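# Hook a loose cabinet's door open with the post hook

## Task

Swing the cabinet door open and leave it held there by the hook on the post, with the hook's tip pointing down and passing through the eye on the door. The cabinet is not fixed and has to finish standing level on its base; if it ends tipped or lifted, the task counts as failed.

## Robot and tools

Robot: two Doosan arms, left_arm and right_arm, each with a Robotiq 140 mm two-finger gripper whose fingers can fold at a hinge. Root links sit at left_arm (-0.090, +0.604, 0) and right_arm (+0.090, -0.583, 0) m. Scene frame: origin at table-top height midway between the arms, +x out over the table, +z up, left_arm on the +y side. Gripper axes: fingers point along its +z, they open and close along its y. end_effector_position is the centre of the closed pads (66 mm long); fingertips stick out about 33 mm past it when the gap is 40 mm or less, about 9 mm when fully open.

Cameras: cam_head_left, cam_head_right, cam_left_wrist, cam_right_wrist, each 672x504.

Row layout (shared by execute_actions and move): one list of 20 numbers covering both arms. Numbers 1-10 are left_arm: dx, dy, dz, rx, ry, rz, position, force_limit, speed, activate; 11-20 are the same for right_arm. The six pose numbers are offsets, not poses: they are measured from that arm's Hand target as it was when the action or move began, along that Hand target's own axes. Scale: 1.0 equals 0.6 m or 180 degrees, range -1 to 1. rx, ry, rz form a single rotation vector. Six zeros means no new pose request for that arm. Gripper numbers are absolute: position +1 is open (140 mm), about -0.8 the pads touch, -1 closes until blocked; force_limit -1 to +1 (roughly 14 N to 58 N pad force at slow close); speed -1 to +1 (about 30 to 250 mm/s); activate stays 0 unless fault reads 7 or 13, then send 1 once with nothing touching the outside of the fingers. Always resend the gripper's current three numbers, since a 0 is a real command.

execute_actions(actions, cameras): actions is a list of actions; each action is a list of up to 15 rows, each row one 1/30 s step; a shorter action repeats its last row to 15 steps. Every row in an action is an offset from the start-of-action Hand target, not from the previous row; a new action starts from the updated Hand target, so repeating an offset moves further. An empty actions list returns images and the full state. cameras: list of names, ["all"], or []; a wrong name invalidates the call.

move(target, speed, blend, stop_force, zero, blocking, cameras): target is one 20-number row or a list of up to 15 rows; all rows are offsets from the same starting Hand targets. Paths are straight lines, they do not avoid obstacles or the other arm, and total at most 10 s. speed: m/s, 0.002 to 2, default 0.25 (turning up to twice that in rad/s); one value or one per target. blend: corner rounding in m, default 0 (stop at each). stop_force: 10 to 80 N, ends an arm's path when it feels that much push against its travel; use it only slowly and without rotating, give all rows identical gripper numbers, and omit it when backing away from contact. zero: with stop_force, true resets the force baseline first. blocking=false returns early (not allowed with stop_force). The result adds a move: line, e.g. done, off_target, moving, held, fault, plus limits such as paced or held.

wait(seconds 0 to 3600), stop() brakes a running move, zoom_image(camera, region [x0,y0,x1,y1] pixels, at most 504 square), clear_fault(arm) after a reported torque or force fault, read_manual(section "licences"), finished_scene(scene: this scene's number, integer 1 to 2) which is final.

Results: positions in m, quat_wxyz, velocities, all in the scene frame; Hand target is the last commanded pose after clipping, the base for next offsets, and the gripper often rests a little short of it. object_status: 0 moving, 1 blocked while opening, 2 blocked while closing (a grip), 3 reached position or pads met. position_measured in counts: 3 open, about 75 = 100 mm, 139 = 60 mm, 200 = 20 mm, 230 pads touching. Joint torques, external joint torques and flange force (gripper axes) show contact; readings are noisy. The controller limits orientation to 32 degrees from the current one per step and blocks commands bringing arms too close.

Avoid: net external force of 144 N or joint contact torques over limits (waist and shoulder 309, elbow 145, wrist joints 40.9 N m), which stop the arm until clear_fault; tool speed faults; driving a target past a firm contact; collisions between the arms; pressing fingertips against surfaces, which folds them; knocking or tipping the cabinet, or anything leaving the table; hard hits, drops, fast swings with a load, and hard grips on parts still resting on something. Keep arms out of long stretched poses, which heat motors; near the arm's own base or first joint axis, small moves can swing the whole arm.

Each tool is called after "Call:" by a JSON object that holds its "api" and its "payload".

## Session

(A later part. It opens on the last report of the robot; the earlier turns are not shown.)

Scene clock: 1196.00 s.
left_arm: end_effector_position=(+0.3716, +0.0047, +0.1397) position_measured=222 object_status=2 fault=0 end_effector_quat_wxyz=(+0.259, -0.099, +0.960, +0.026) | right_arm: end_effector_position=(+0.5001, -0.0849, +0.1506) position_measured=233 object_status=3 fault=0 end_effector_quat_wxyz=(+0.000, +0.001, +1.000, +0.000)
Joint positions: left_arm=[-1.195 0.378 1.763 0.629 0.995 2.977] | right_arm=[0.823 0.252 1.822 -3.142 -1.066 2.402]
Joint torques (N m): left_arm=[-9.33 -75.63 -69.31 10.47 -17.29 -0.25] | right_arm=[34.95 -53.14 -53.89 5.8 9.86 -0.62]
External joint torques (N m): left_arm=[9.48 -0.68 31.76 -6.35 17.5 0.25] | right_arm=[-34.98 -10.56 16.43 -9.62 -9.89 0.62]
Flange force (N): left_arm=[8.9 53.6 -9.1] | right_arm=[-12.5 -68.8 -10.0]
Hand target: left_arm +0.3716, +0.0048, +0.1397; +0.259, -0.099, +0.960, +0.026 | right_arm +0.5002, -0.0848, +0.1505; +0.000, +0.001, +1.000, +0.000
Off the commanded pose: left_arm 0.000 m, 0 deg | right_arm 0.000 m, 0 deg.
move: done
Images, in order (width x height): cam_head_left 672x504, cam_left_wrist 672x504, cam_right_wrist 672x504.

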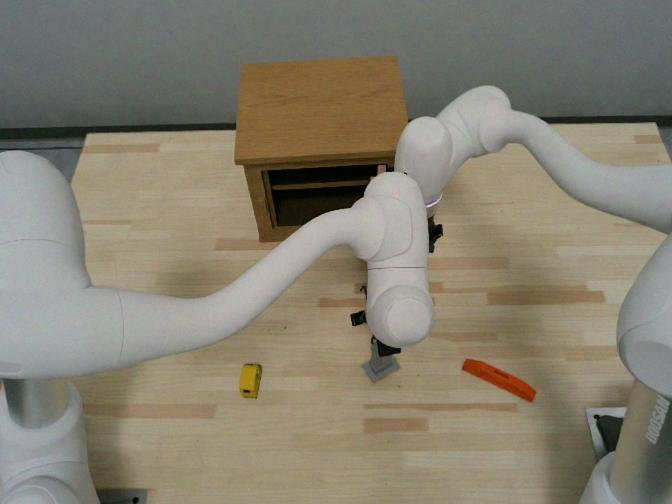

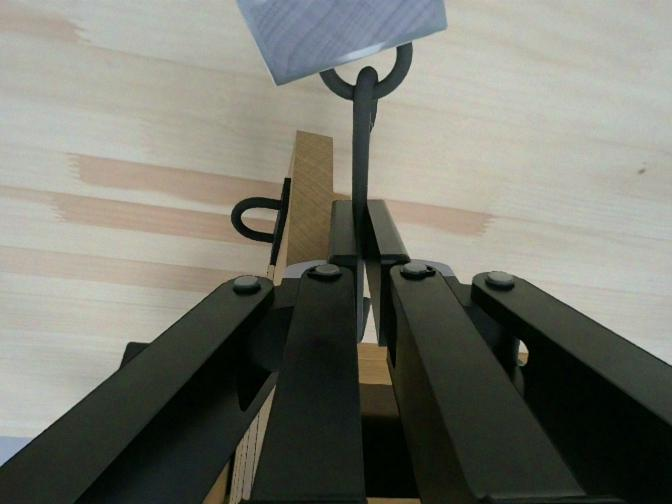

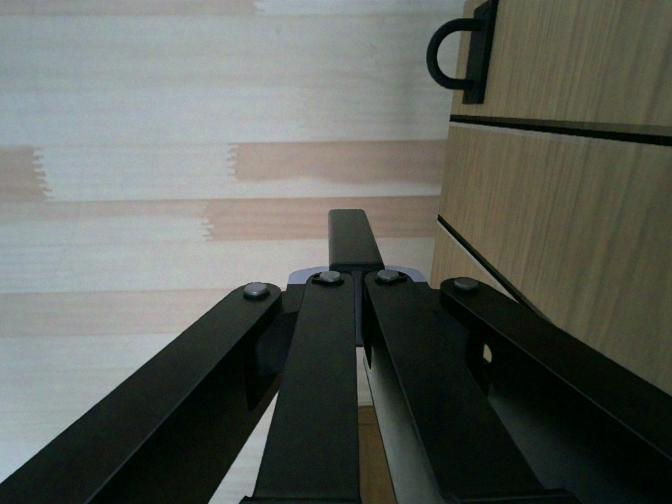

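Call:
{"api": "move", "payload": {"target": [[0,0,0,0,0,0,-1,-0.1,-1,0,0,-0.19,0,0,0,0,-1,-0.5,0,0],[0.024,0.026,-0.058,-0.149,0.025,-0.286,-1,-0.1,-1,0,0,-0.19,0,0,0,0,-1,-0.5,0,0]], "speed": [0.1,0.15], "blend": [0,0], "cameras": ["all"]}}

Call:
{"api": "zoom_image", "payload": {"camera": "cam_head_left", "region": [310, 270, 430, 390]}}

Scene clock: 1254.80 s.
left_arm: end_effector_position=(+0.3391, +0.0140, +0.1625) position_measured=222 object_status=2 fault=0 end_effector_quat_wxyz=(+0.179, -0.559, +0.800, +0.123) | right_arm: end_effector_position=(+0.4999, -0.1988, +0.1505) position_measured=233 object_status=3 fault=0 end_effector_quat_wxyz=(+0.000, +0.001, +1.000, +0.000)
Joint positions: left_arm=[-1.144 0.515 1.477 0.311 1.471 2.282] | right_arm=[0.686 0.129 1.976 -3.142 -1.036 2.265]
Joint torques (N m): left_arm=[-0.84 -87.23 -38.59 4.7 0.8 -0.78] | right_arm=[-2.29 -52.67 -34.97 -3.58 -0.48 0.57]
External joint torques (N m): left_arm=[1.36 -3.17 0.02 -0.14 0.06 0.78] | right_arm=[2.43 2.73 -1.68 -0.16 0.44 -0.57]
Flange force (N): left_arm=[-5.4 1.6 -0.3] | right_arm=[-3.0 7.3 1.6]
Hand target: left_arm +0.3391, +0.0140, +0.1625; +0.179, -0.559, +0.800, +0.123 | right_arm +0.4999, -0.1988, +0.1505; +0.000, +0.001, +1.000, +0.000
Off the commanded pose: left_arm 0.000 m, 0 deg | right_arm 0.000 m, 0 deg.
move: done

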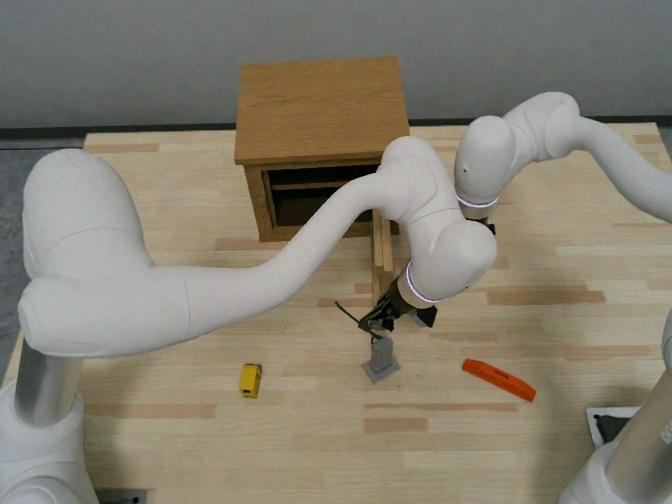

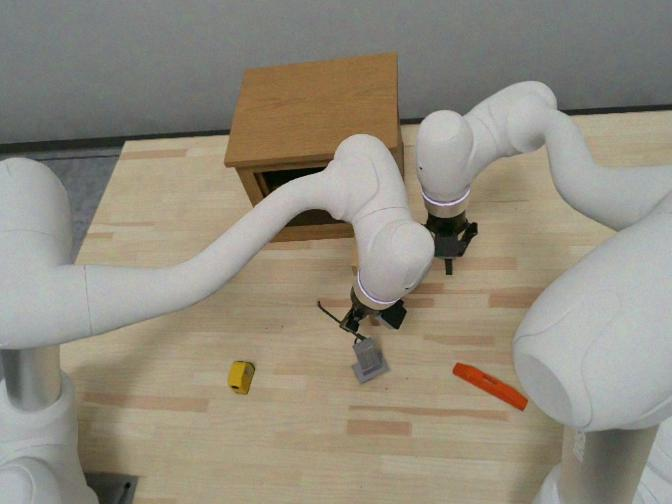

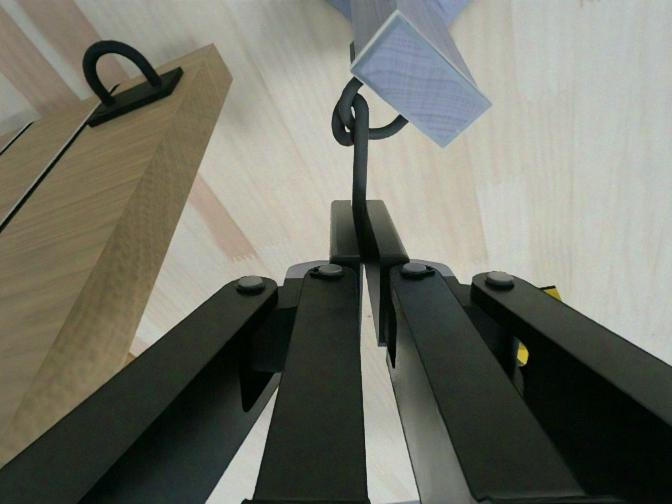

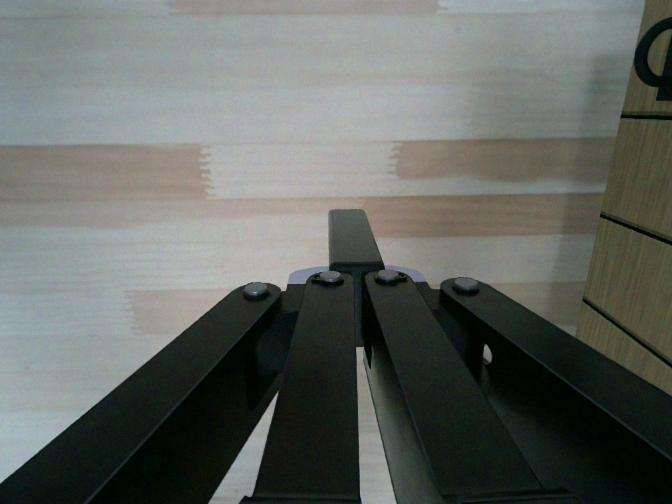

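Scaled by 4.200 from the camera's image (finer frame: 960x720).

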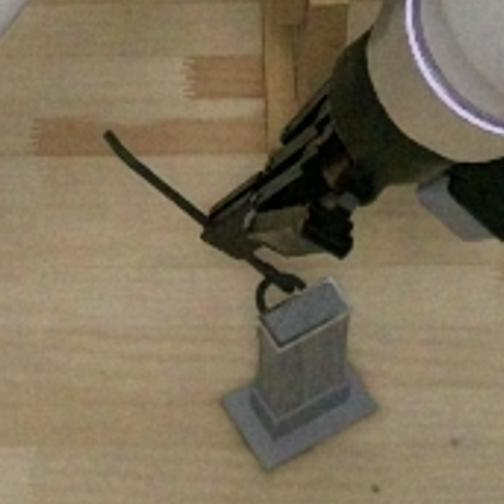

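Call:
{"api": "move", "payload": {"target": [0,0,0,0,0,0,-1,-0.1,-1,0,0,0.312,0,0,0,0,-1,-0.5,0,0], "speed": 0.05, "cameras": ["cam_left_wrist","cam_right_wrist","cam_head_left"]}}

Scene clock: 1287.53 s.
left_arm: end_effector_position=(+0.3391, +0.0140, +0.1625) position_measured=222 object_status=2 fault=0 end_effector_quat_wxyz=(+0.179, -0.559, +0.800, +0.123) | right_arm: end_effector_position=(+0.4999, -0.1676, +0.1505) position_measured=233 object_status=3 fault=0 end_effector_quat_wxyz=(+0.000, +0.001, +1.000, +0.000)
Joint positions: left_arm=[-1.144 0.515 1.477 0.311 1.471 2.282] | right_arm=[0.727 0.162 1.937 -3.142 -1.042 2.306]
Joint torques (N m): left_arm=[-1.26 -87.09 -38.98 4.85 0.75 -0.9] | right_arm=[-2.25 -54.79 -34.99 -3.56 -0.61 0.37]
External joint torques (N m): left_arm=[1.59 -3.53 0.34 -0.29 0.11 0.9] | right_arm=[2.23 1.32 -1.76 -0.18 0.57 -0.37]
Flange force (N): left_arm=[-6.4 2.3 0.1] | right_arm=[-1.3 5.9 0.4]
Hand target: left_arm +0.3391, +0.0140, +0.1625; +0.179, -0.559, +0.800, +0.123 | right_arm +0.5000, -0.1677, +0.1505; +0.000, +0.001, +1.000, +0.000 (not the last commanded pose)
Off the commanded pose: left_arm 0.000 m, 0 deg | right_arm 0.156 m, 0 deg.
move: held (right_arm; a check stopped the path); limits=held
pose unreachable (right arm): on one or more control steps of this call, first in action 0 (counted from 0), this arm could not follow its commanded pose, so it was not sent that pose on those steps. It may still have moved: this result reports where it is.
cause: moving toward the commanded pose would bring a part of the arm too close to another arm (a part of this arm just beyond joint 5 (wrist pitch) and a part of the left arm just beyond its joint 4 (forearm roll), 9 mm apart when this arm was first held).
Images, in order (width x height): cam_head_left 672x504, cam_left_wrist 672x504, cam_right_wrist 672x504.

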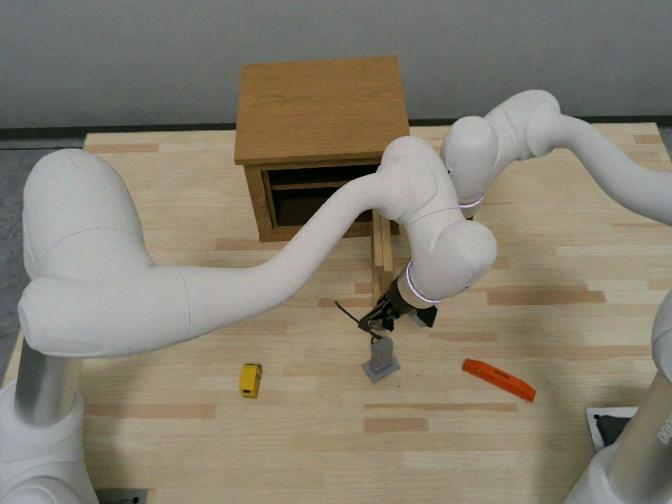

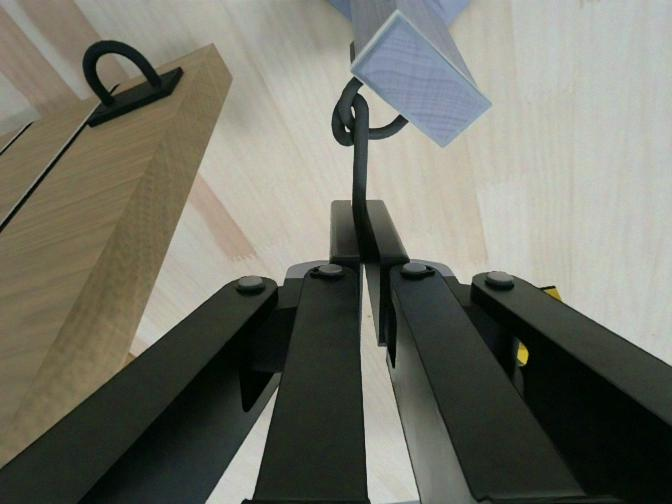

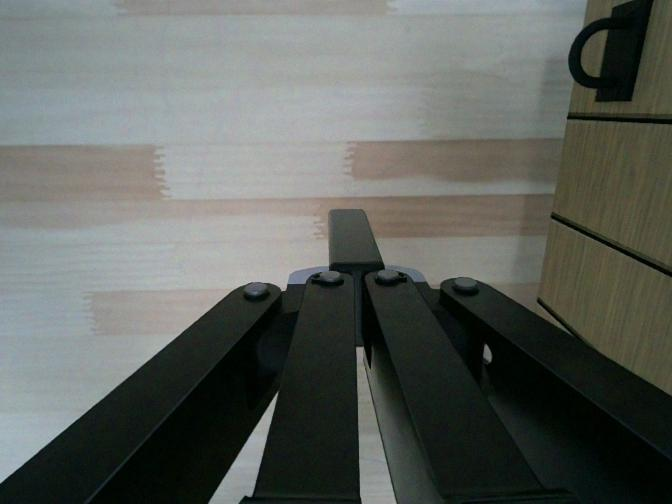

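Call:
{"api": "move", "payload": {"target": [[0,0,0,0,0,0,-1,-0.1,-1,0,0,-0.07,-0.016,-0.278,0,0,-1,-0.5,0,0],[0,0,0,0,0,0,-1,-0.1,-1,0,0,0.234,-0.016,-0.278,0,0,-1,-0.5,0,0]], "speed": [0.25,0.05], "blend": [0.01,0], "cameras": ["cam_left_wrist","cam_right_wrist"]}}

Scene clock: 1311.77 s.
left_arm: end_effector_position=(+0.3391, +0.0140, +0.1625) position_measured=222 object_status=2 fault=0 end_effector_quat_wxyz=(+0.179, -0.559, +0.800, +0.123) | right_arm: end_effector_position=(+0.5003, -0.0273, +0.1602) position_measured=233 object_status=3 fault=0 end_effector_quat_wxyz=(+0.001, +0.001, +0.906, +0.423)
Joint positions: left_arm=[-1.144 0.515 1.477 0.311 1.471 2.282] | right_arm=[0.56 0.173 2.169 -1.832 -0.733 1.127]
Joint torques (N m): left_arm=[-0.97 -87.43 -38.84 4.78 0.73 -0.9] | right_arm=[-1.55 -48.78 -27.71 0.54 -1.26 0.66]
External joint torques (N m): left_arm=[1.03 -3 0.15 -0.21 0.13 0.9] | right_arm=[1.47 2.11 -1.08 -0.03 0.3 -0.62]
Flange force (N): left_arm=[-5.1 1.8 -0.4] | right_arm=[-2.1 0.2 6.6]
Hand target: left_arm +0.3391, +0.0140, +0.1625; +0.179, -0.559, +0.800, +0.123 | right_arm +0.5003, -0.0273, +0.1602; +0.001, +0.001, +0.906, +0.423
Off the commanded pose: left_arm 0.000 m, 0 deg | right_arm 0.000 m, 0 deg.
move: done

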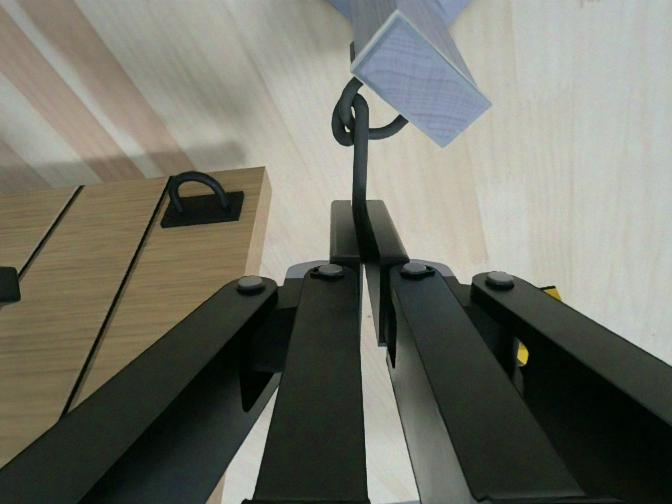

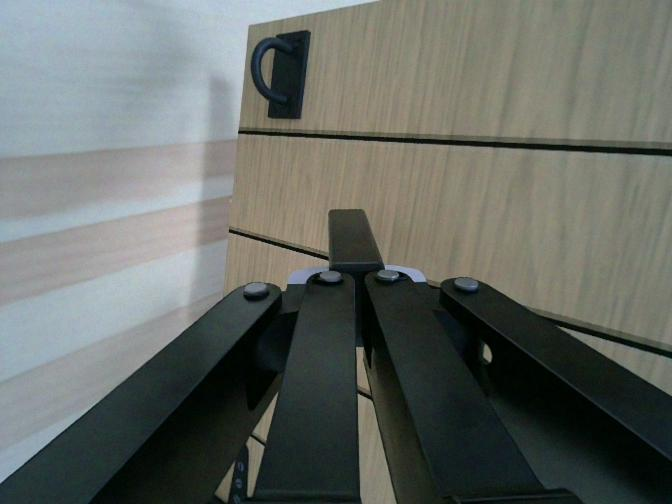

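Call:
{"api": "move", "payload": {"target": [[0,0,0,0,0,0,-1,-0.1,-1,0,0,0.0118,0.014,0,0,0,-1,-0.5,0,0],[0.0143,-0.0258,-0.0075,0.1316,0,0.282,-1,-0.1,-1,0,0,0.0118,0.014,0,0,0,-1,-0.5,0,0],[0.0105,-0.0625,0.043,0.1316,0,0.282,-1,-0.1,-1,0,0,0.0118,0.014,0,0,0,-1,-0.5,0,0]], "speed": [0.03,0.15,0.06], "cameras": ["all"]}}

Call:
{"api": "zoom_image", "payload": {"camera": "cam_head_left", "region": [310, 250, 430, 370]}}

Call:
{"api": "zoom_image", "payload": {"camera": "cam_left_wrist", "region": [150, 50, 500, 400]}}

Call:
{"api": "zoom_image", "payload": {"camera": "cam_right_wrist", "region": [180, 0, 400, 200]}}

Scene clock: 1359.60 s.
left_arm: end_effector_position=(+0.3761, +0.0059, +0.1367) position_measured=231 object_status=3 fault=0 end_effector_quat_wxyz=(+0.217, -0.117, +0.969, +0.026) | right_arm: end_effector_position=(+0.5003, -0.0163, +0.1602) position_measured=233 object_status=3 fault=0 end_effector_quat_wxyz=(+0.001, +0.001, +0.906, +0.423)
Joint positions: left_arm=[-1.155 0.386 1.729 0.519 1.004 3.054] | right_arm=[0.578 0.182 2.158 -1.826 -0.721 1.135]
Joint torques (N m): left_arm=[-1.98 -74.02 -37.6 4.19 0.22 -0.85] | right_arm=[-2.04 -50.16 -27.66 0.58 -1.38 0.62]
External joint torques (N m): left_arm=[1.94 -3.81 -0.39 0.05 -0.13 0.85] | right_arm=[1.88 2.3 -1.21 -0.06 0.44 -0.59]
Flange force (N): left_arm=[-4.3 4.9 -2.6] | right_arm=[-1.8 0.9 7.4]
Hand target: left_arm +0.3762, +0.0059, +0.1366; +0.217, -0.117, +0.969, +0.026 | right_arm +0.5003, -0.0163, +0.1602; +0.001, +0.001, +0.906, +0.423
Off the commanded pose: left_arm 0.000 m, 0 deg | right_arm 0.000 m, 0 deg.
move: done

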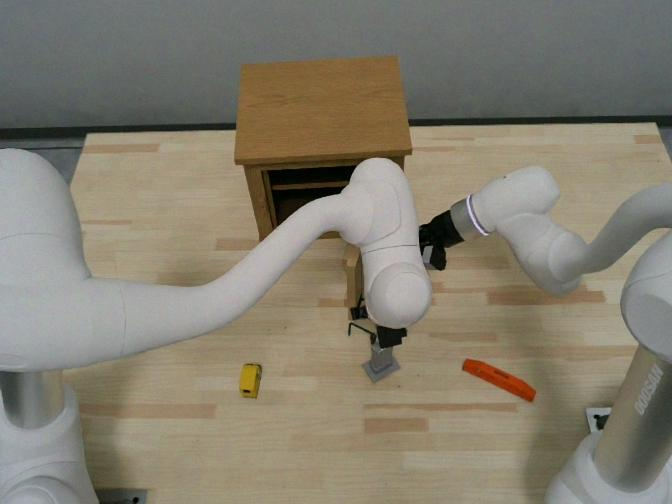

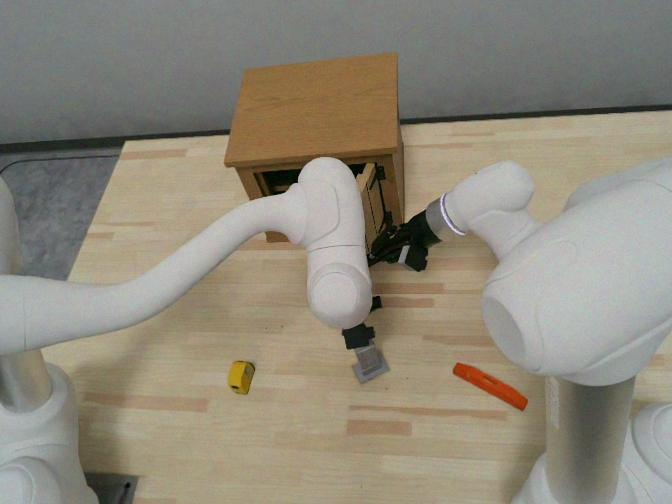

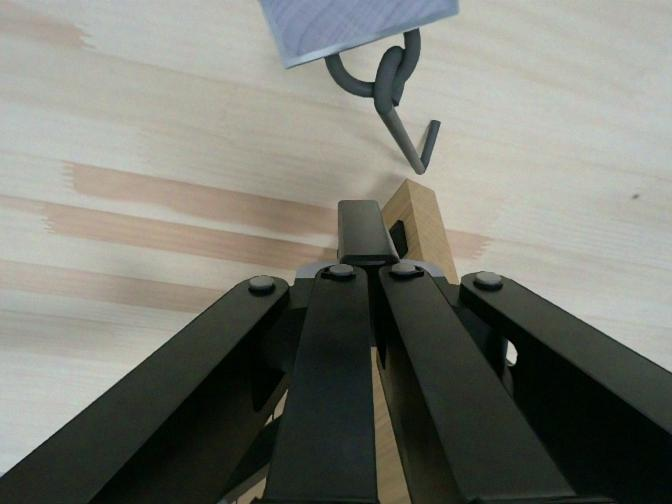

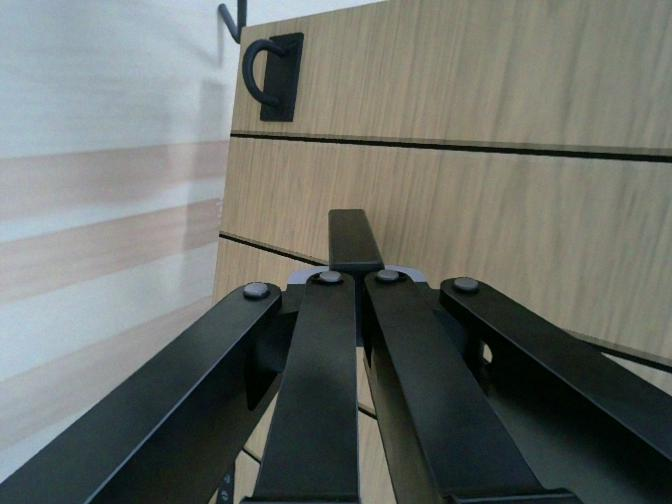

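Scaled by 4.200 from the camera's image (finer frame: 960x720).

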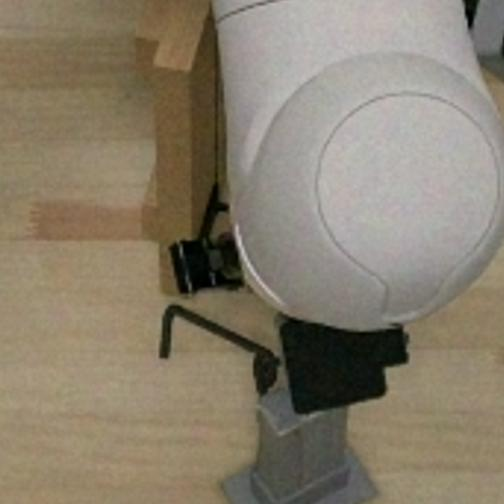

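Scaled by 1.440 from the camera's image (finer frame: 960x720).

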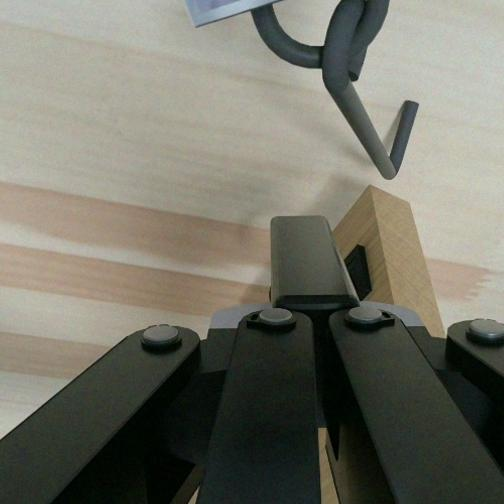

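Scaled by 2.291 from the camera's image (finer frame: 960x720).

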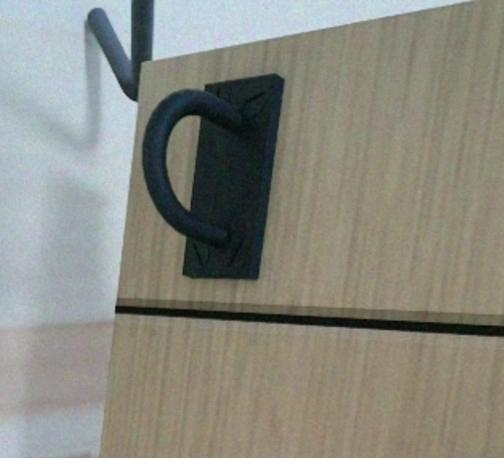

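Call:
{"api": "move", "payload": {"target": [[0.007,0.032,-0.072,-0.037,0.082,-0.117,-0.35,0.5,-1,0,0,0,0,0,0,0,-1,-0.5,0,0],[0.0475,0.042,0.072,-0.037,0.082,-0.117,-0.35,0.5,-1,0,0,0,0,0,0,0,-1,-0.5,0,0]], "speed": [0.2,0.1], "cameras": ["cam_left_wrist"]}}

Call:
{"api": "zoom_image", "payload": {"camera": "cam_left_wrist", "region": [200, 0, 550, 400]}}

Scene clock: 1414.90 s.
left_arm: end_effector_position=(+0.3630, +0.0286, +0.0855) position_measured=173 object_status=3 fault=0 end_effector_quat_wxyz=(+0.085, -0.306, +0.948, +0.027) | right_arm: end_effector_position=(+0.5003, -0.0163, +0.1602) position_measured=233 object_status=3 fault=0 end_effector_quat_wxyz=(+0.001, +0.001, +0.906, +0.423)
Joint positions: left_arm=[-1.047 0.435 1.707 0.209 1.024 2.944] | right_arm=[0.578 0.182 2.158 -1.826 -0.721 1.135]
Joint torques (N m): left_arm=[-1.2 -75.97 -35.54 3.92 0.17 -0.89] | right_arm=[-2.18 -50.48 -27.79 0.57 -1.39 0.6]
External joint torques (N m): left_arm=[1.3 -4.68 -0.88 0.08 -0.09 0.89] | right_arm=[2.36 2.55 -1.12 -0.02 0.43 -0.56]
Flange force (N): left_arm=[-4.0 4.2 -4.3] | right_arm=[-1.4 1.2 8.4]
Hand target: left_arm +0.3630, +0.0286, +0.0854; +0.085, -0.306, +0.948, +0.027 | right_arm +0.5003, -0.0163, +0.1602; +0.001, +0.001, +0.906, +0.423
Off the commanded pose: left_arm 0.000 m, 0 deg | right_arm 0.000 m, 0 deg.
move: done

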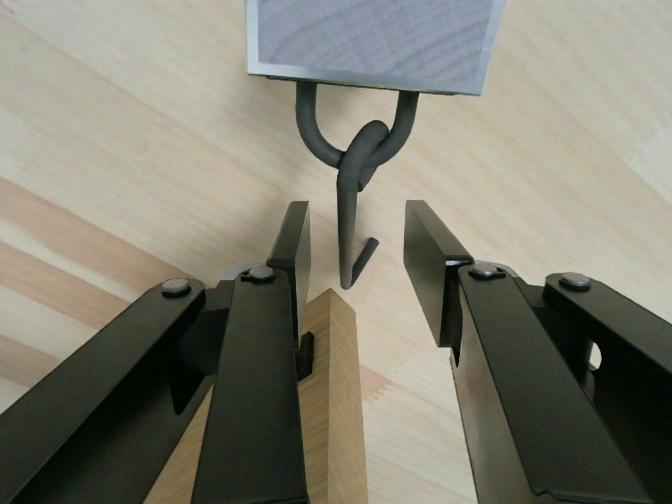

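Scaled by 1.260 from the camera's image (finer frame: 960x720).

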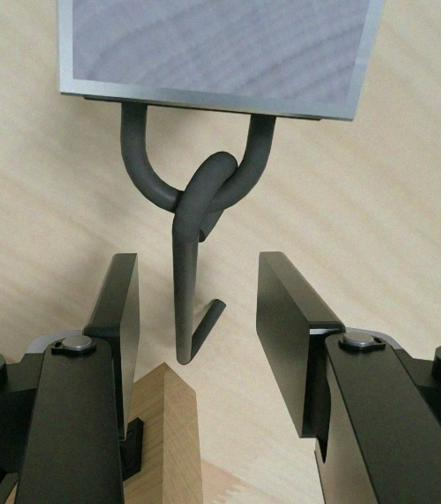

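Call:
{"api": "move", "payload": {"target": [[0,-0.005,0.003,0,0,0,-0.35,0.5,-1,0,0,0,0,0,0,0,-1,-0.5,0,0],[0,-0.005,0.003,0,0,0,-1,0.5,-1,0,0,0,0,0,0,0,-1,-0.5,0,0],[0.0053,0.013,-0.0613,-0.0795,-0.245,-0.1256,-1,0.5,-1,0,0,0,0,0,0,0,-1,-0.5,0,0],[0.0313,-0.0077,-0.1118,-0.049,-0.304,-0.065,-1,0.5,-1,0,0,0,0,0,0,0,-1,-0.5,0,0]], "speed": [0.1,0.1,0.15,0.12], "blend": [0,0,0.008,0], "cameras": ["cam_left_wrist","cam_head_left"]}}

Call:
{"api": "zoom_image", "payload": {"camera": "cam_head_left", "region": [310, 250, 430, 370]}}

Scene clock: 1490.10 s.
left_arm: end_effector_position=(+0.3410, +0.0071, +0.1479) position_measured=224 object_status=2 fault=0 end_effector_quat_wxyz=(+0.489, -0.357, +0.763, +0.226) | right_arm: end_effector_position=(+0.5003, -0.0163, +0.1602) position_measured=233 object_status=3 fault=0 end_effector_quat_wxyz=(+0.001, +0.001, +0.906, +0.423)
Joint positions: left_arm=[-1.348 0.722 1.482 0.841 1.756 2.29] | right_arm=[0.578 0.182 2.158 -1.826 -0.721 1.135]
Joint torques (N m): left_arm=[9.64 -123.61 -41.59 14.04 11.37 -0.99] | right_arm=[-1.96 -50.21 -27.63 0.58 -1.4 0.61]
External joint torques (N m): left_arm=[-9.59 18.91 6.55 -10 -9.47 0.99] | right_arm=[1.76 2.46 -1.28 -0.06 0.46 -0.57]
Flange force (N): left_arm=[31.3 7.1 3.8] | right_arm=[-2.2 0.8 7.6]
Hand target: left_arm +0.3410, +0.0071, +0.1481; +0.489, -0.357, +0.763, +0.226 | right_arm +0.5003, -0.0163, +0.1602; +0.001, +0.001, +0.906, +0.423
Off the commanded pose: left_arm 0.000 m, 0 deg | right_arm 0.000 m, 0 deg.
move: done
Images, in order (width x height): cam_head_left 672x504, cam_left_wrist 672x504.

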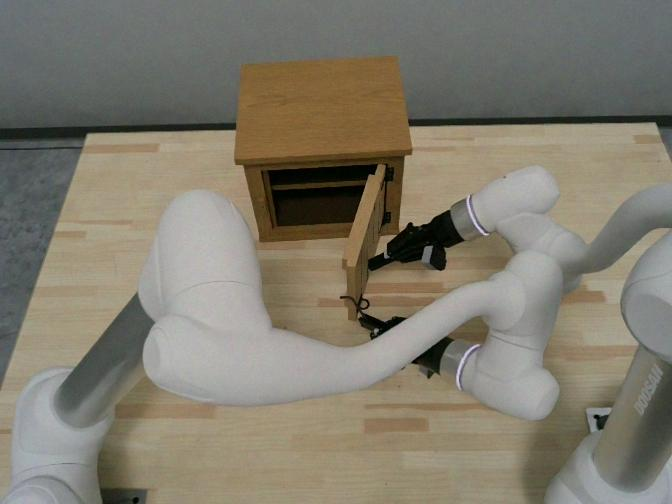

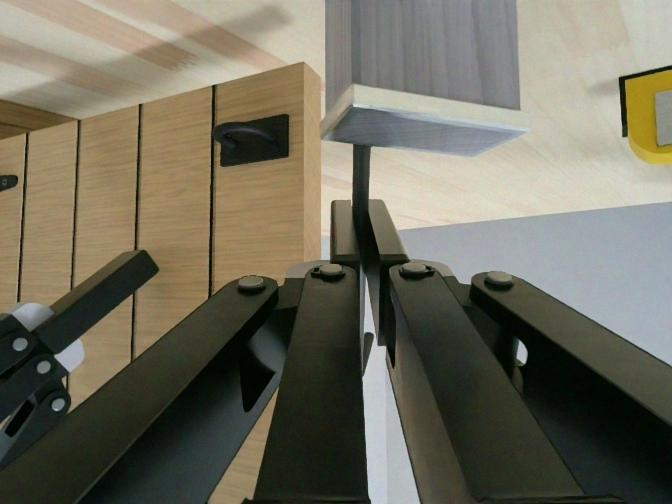

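Scaled by 4.200 from the camera's image (finer frame: 960x720).

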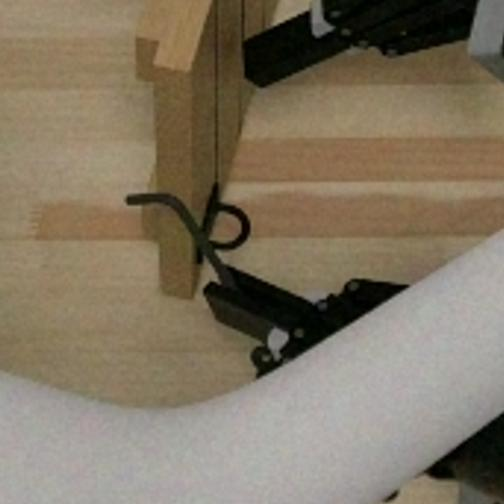

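Call:
{"api": "move", "payload": {"target": [[0.0087,-0.0095,-0.0065,0.1913,0,0.0893,-1,0.5,-1,0,0,0,0,0,0,0,-1,-0.5,0,0],[0.0087,-0.0353,0.0292,0.1664,0.1444,0.1324,-1,0.5,-1,0,0,0,0,0,0,0,-1,-0.5,0,0]], "speed": [0.12,0.08], "blend": [0.004,0], "cameras": ["cam_left_wrist","cam_right_wrist","cam_head_left","cam_head_right"]}}

Call:
{"api": "zoom_image", "payload": {"camera": "cam_head_left", "region": [310, 250, 430, 370]}}

Call:
{"api": "zoom_image", "payload": {"camera": "cam_right_wrist", "region": [180, 0, 400, 200]}}

Call:
{"api": "zoom_image", "payload": {"camera": "cam_left_wrist", "region": [150, 0, 500, 400]}}

Scene clock: 1526.43 s.
left_arm: end_effector_position=(+0.3661, +0.0040, +0.1361) position_measured=227 object_status=2 fault=0 end_effector_quat_wxyz=(+0.327, -0.099, +0.939, +0.034) | right_arm: end_effector_position=(+0.5003, -0.0163, +0.1602) position_measured=233 object_status=3 fault=0 end_effector_quat_wxyz=(+0.001, +0.001, +0.906, +0.423)
Joint positions: left_arm=[-1.259 0.394 1.804 0.805 1.024 2.795] | right_arm=[0.578 0.182 2.158 -1.826 -0.721 1.135]
Joint torques (N m): left_arm=[8.14 -84.34 -46.28 10.27 2.49 -1.05] | right_arm=[-2.14 -50.14 -27.6 0.56 -1.38 0.64]
External joint torques (N m): left_arm=[-7.9 7.63 9.79 -6.45 -1.91 1.05] | right_arm=[2.29 2.2 -1.47 -0.01 0.43 -0.61]
Flange force (N): left_arm=[16.2 6.7 0.5] | right_arm=[-1.6 1.6 8.0]
Hand target: left_arm +0.3661, +0.0040, +0.1361; +0.326, -0.099, +0.939, +0.034 | right_arm +0.5003, -0.0163, +0.1602; +0.001, +0.001, +0.906, +0.423
Off the commanded pose: left_arm 0.000 m, 0 deg | right_arm 0.000 m, 0 deg.
move: done

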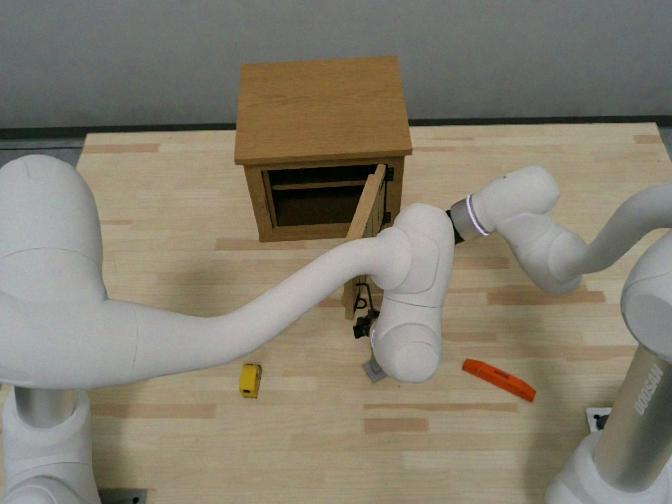

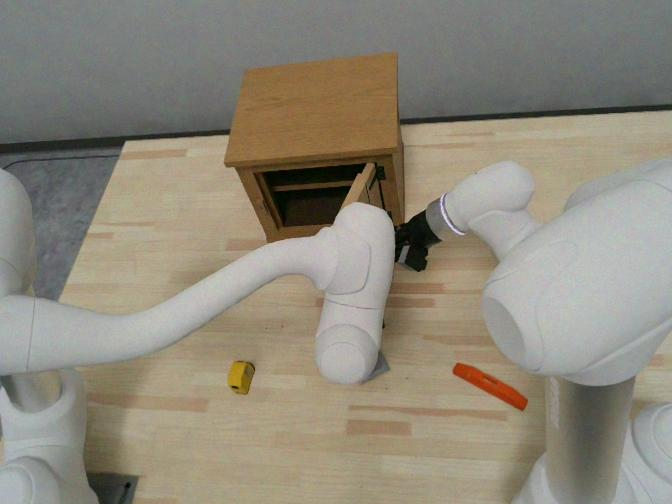

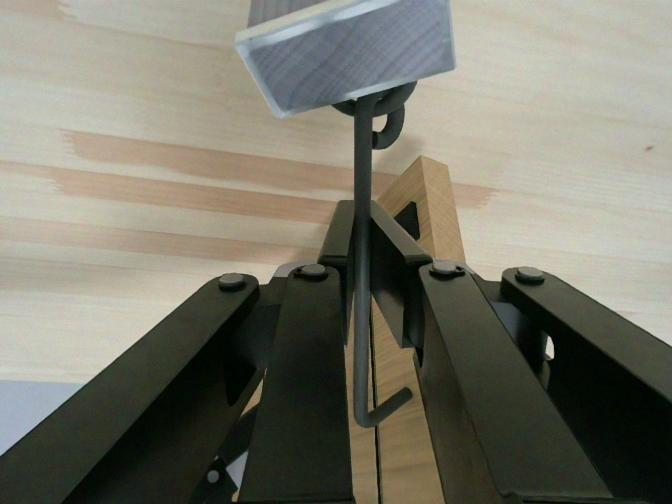

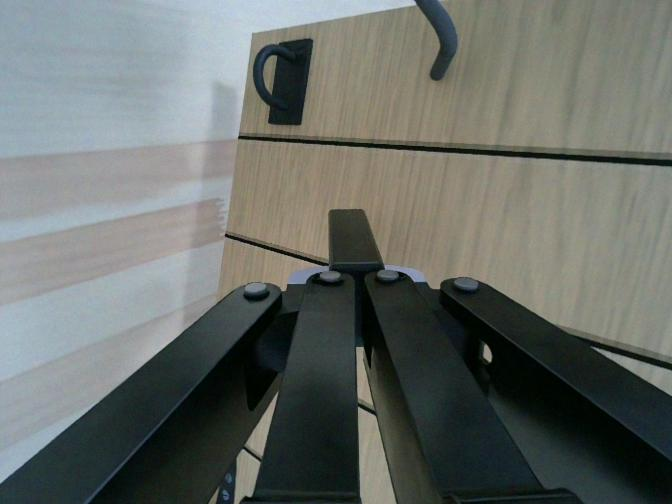

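Scaled by 4.200 from the camera's image (finer frame: 960x720).

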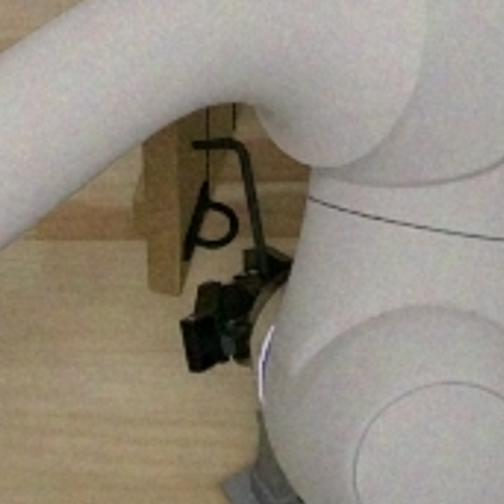

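Scaled by 2.291 from the camera's image (finer frame: 960x720).

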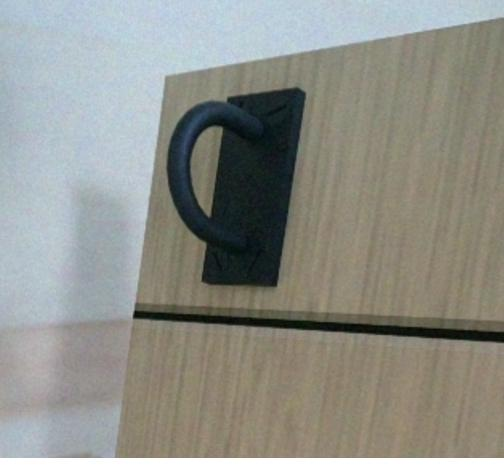

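Scaled by 1.260 from the camera's image (finer frame: 960x720).

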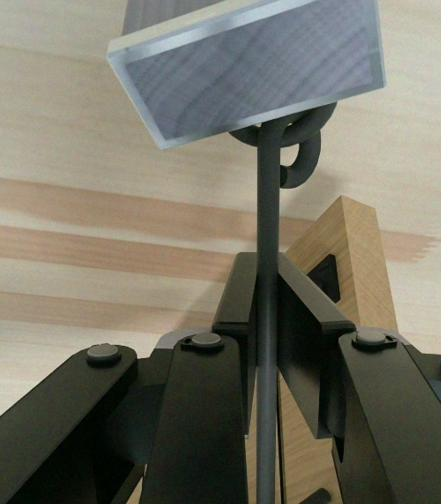

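Call:
{"api": "move", "payload": {"target": [0,0.036,0.023,0.361,0,0,-1,0.5,-1,0,0,0,0,0,0,0,-1,-0.5,0,0], "speed": 0.25, "cameras": ["cam_left_wrist","cam_right_wrist","cam_head_left","cam_head_right"]}}

Call:
{"api": "zoom_image", "payload": {"camera": "cam_head_left", "region": [310, 250, 430, 370]}}

Call:
{"api": "zoom_image", "payload": {"camera": "cam_right_wrist", "region": [180, 0, 450, 200]}}

Scene clock: 1571.80 s.
left_arm: end_effector_position=(+0.3700, +0.0269, +0.1252) position_measured=227 object_status=2 fault=0 end_effector_quat_wxyz=(+0.329, +0.092, +0.810, -0.476) | right_arm: end_effector_position=(+0.5003, -0.0163, +0.1602) position_measured=233 object_status=3 fault=0 end_effector_quat_wxyz=(+0.001, +0.001, +0.906, +0.423)
Joint positions: left_arm=[-0.862 0.319 2.383 3.447 0.81 0.581] | right_arm=[0.578 0.182 2.158 -1.826 -0.721 1.135]
Joint torques (N m): left_arm=[-0.85 -49.74 -18.96 -2.55 2.55 -0.71] | right_arm=[-2.25 -50.26 -27.61 0.51 -1.39 0.67]
External joint torques (N m): left_arm=[0.84 -2.75 -0.49 0.51 0.07 0.68] | right_arm=[2.16 2.4 -1.37 0.01 0.45 -0.64]
Flange force (N): left_arm=[-4.3 -2.0 -4.2] | right_arm=[-1.8 1.1 8.2]
Hand target: left_arm +0.3700, +0.0269, +0.1252; +0.329, +0.092, +0.810, -0.476 | right_arm +0.5003, -0.0163, +0.1602; +0.001, +0.001, +0.906, +0.423
Off the commanded pose: left_arm 0.000 m, 0 deg | right_arm 0.000 m, 0 deg.
move: done

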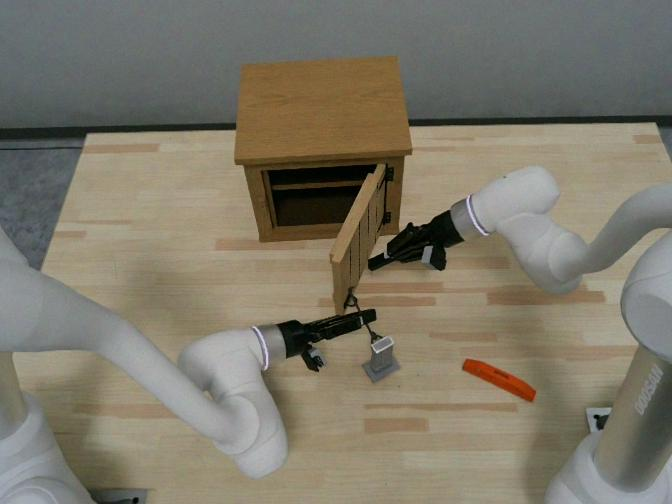

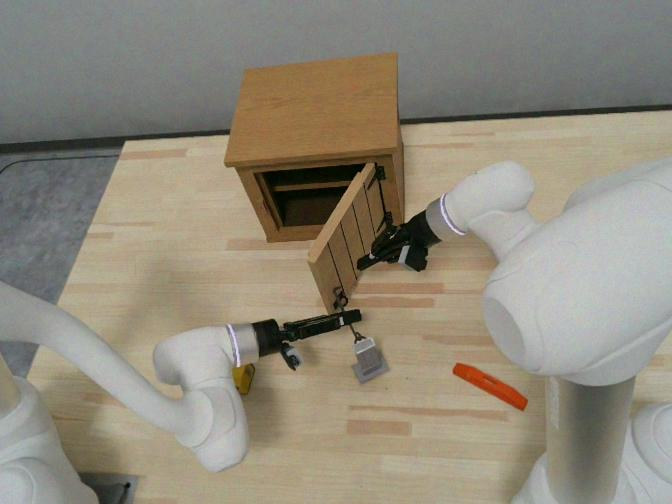

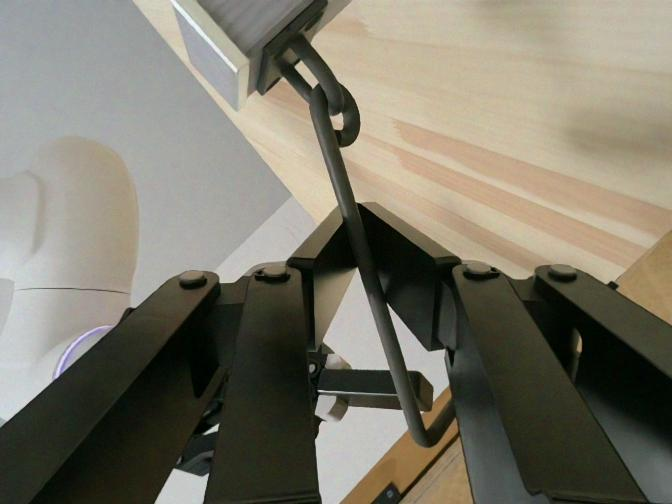

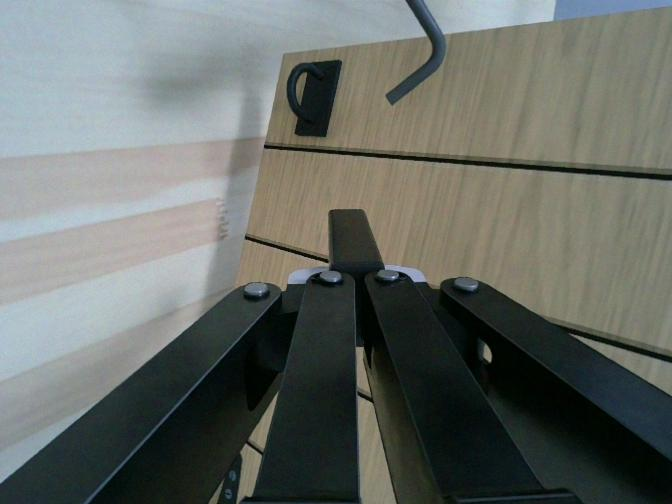

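Scaled by 4.200 from the camera's image (finer frame: 960x720).

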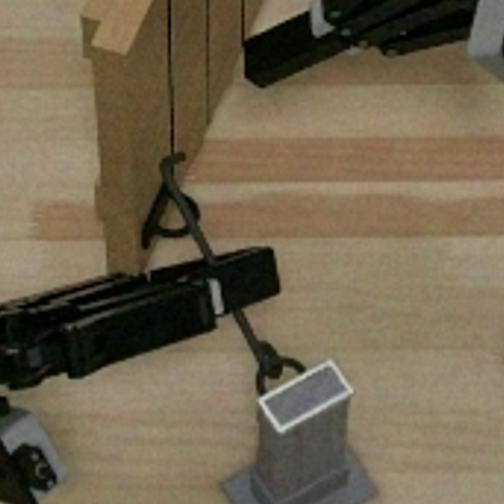

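Scaled by 1.867 from the camera's image (finer frame: 960x720).

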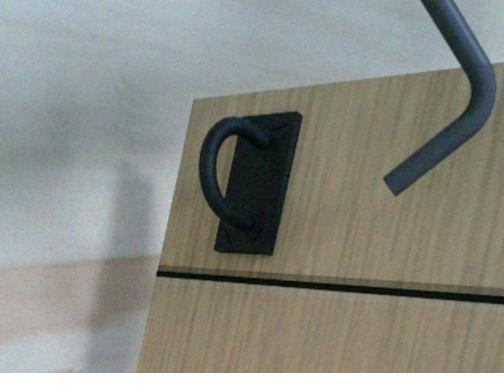

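Call:
{"api": "move", "payload": {"target": [0.0068,0.012,0.024,0.0668,0.076,-0.0537,-1,0.5,-1,0,0,0,0,0,0,0,-1,-0.5,0,0], "speed": 0.08, "cameras": ["cam_left_wrist","cam_right_wrist","cam_head_left"]}}

Call:
{"api": "zoom_image", "payload": {"camera": "cam_head_left", "region": [310, 250, 430, 370]}}

Call:
{"api": "zoom_image", "payload": {"camera": "cam_right_wrist", "region": [180, 0, 450, 200]}}

Scene clock: 1640.83 s.
left_arm: end_effector_position=(+0.3766, +0.0180, +0.1128) position_measured=227 object_status=2 fault=0 end_effector_quat_wxyz=(+0.177, +0.113, +0.794, -0.570) | right_arm: end_effector_position=(+0.5003, -0.0163, +0.1602) position_measured=233 object_status=3 fault=0 end_effector_quat_wxyz=(+0.001, +0.001, +0.906, +0.423)
Joint positions: left_arm=[-0.664 0.433 2.273 4.058 0.984 0.086] | right_arm=[0.578 0.182 2.158 -1.826 -0.721 1.135]
Joint torques (N m): left_arm=[-1.5 -58.42 -16.02 -2.13 2.55 -0.7] | right_arm=[-1.91 -50.19 -27.65 0.58 -1.41 0.65]
External joint torques (N m): left_arm=[1.48 -2.36 -0.83 0.2 -0.02 0.66] | right_arm=[2.06 2.3 -1.15 -0.04 0.46 -0.61]
Flange force (N): left_arm=[-2.4 -1.8 -3.7] | right_arm=[-1.5 0.9 7.7]
Hand target: left_arm +0.3766, +0.0180, +0.1128; +0.177, +0.113, +0.794, -0.570 | right_arm +0.5003, -0.0163, +0.1602; +0.001, +0.001, +0.906, +0.423
Off the commanded pose: left_arm 0.000 m, 0 deg | right_arm 0.000 m, 0 deg.
move: done
Images, in order (width x height): cam_head_left 672x504, cam_left_wrist 672x504, cam_right_wrist 672x504.

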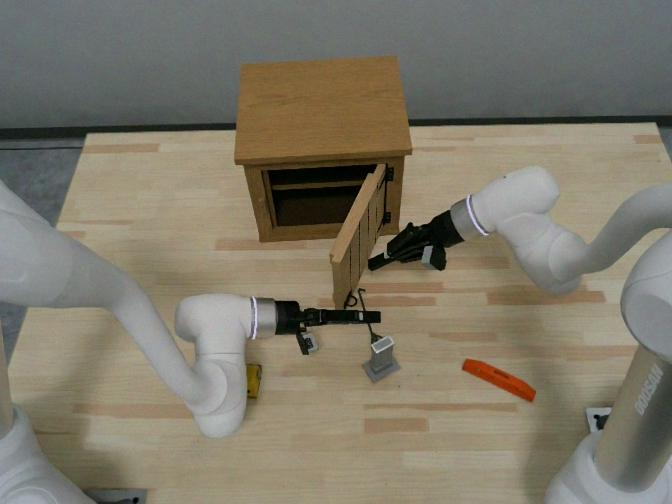

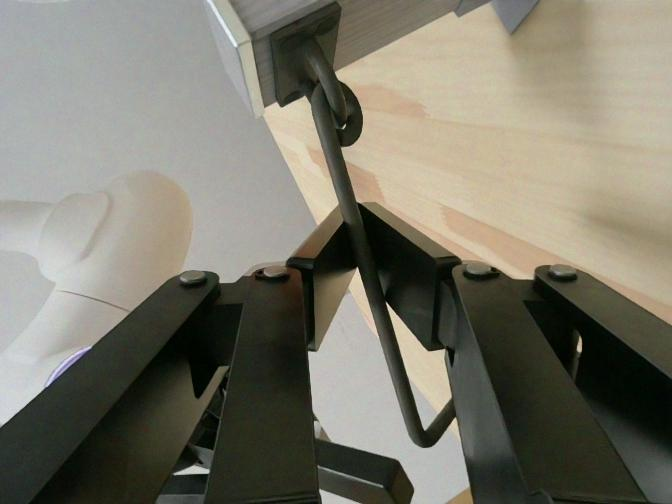

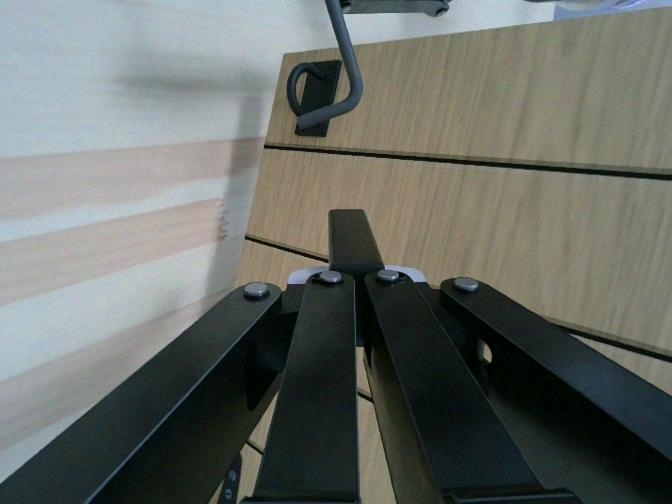

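Scaled by 4.200 from the camera's image (finer frame: 960x720).

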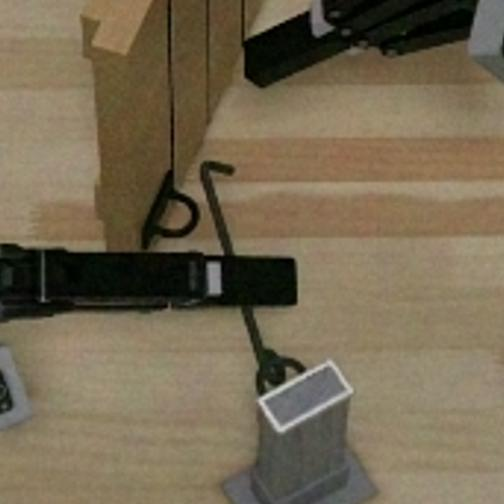

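Scaled by 1.867 from the camera's image (finer frame: 960x720).

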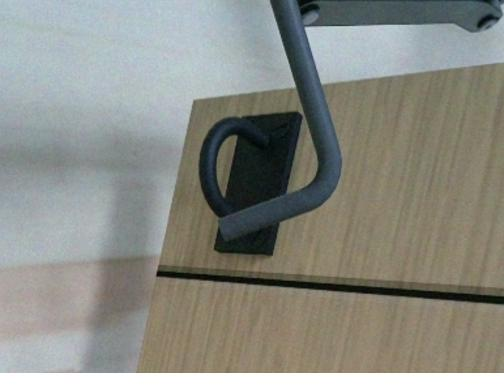

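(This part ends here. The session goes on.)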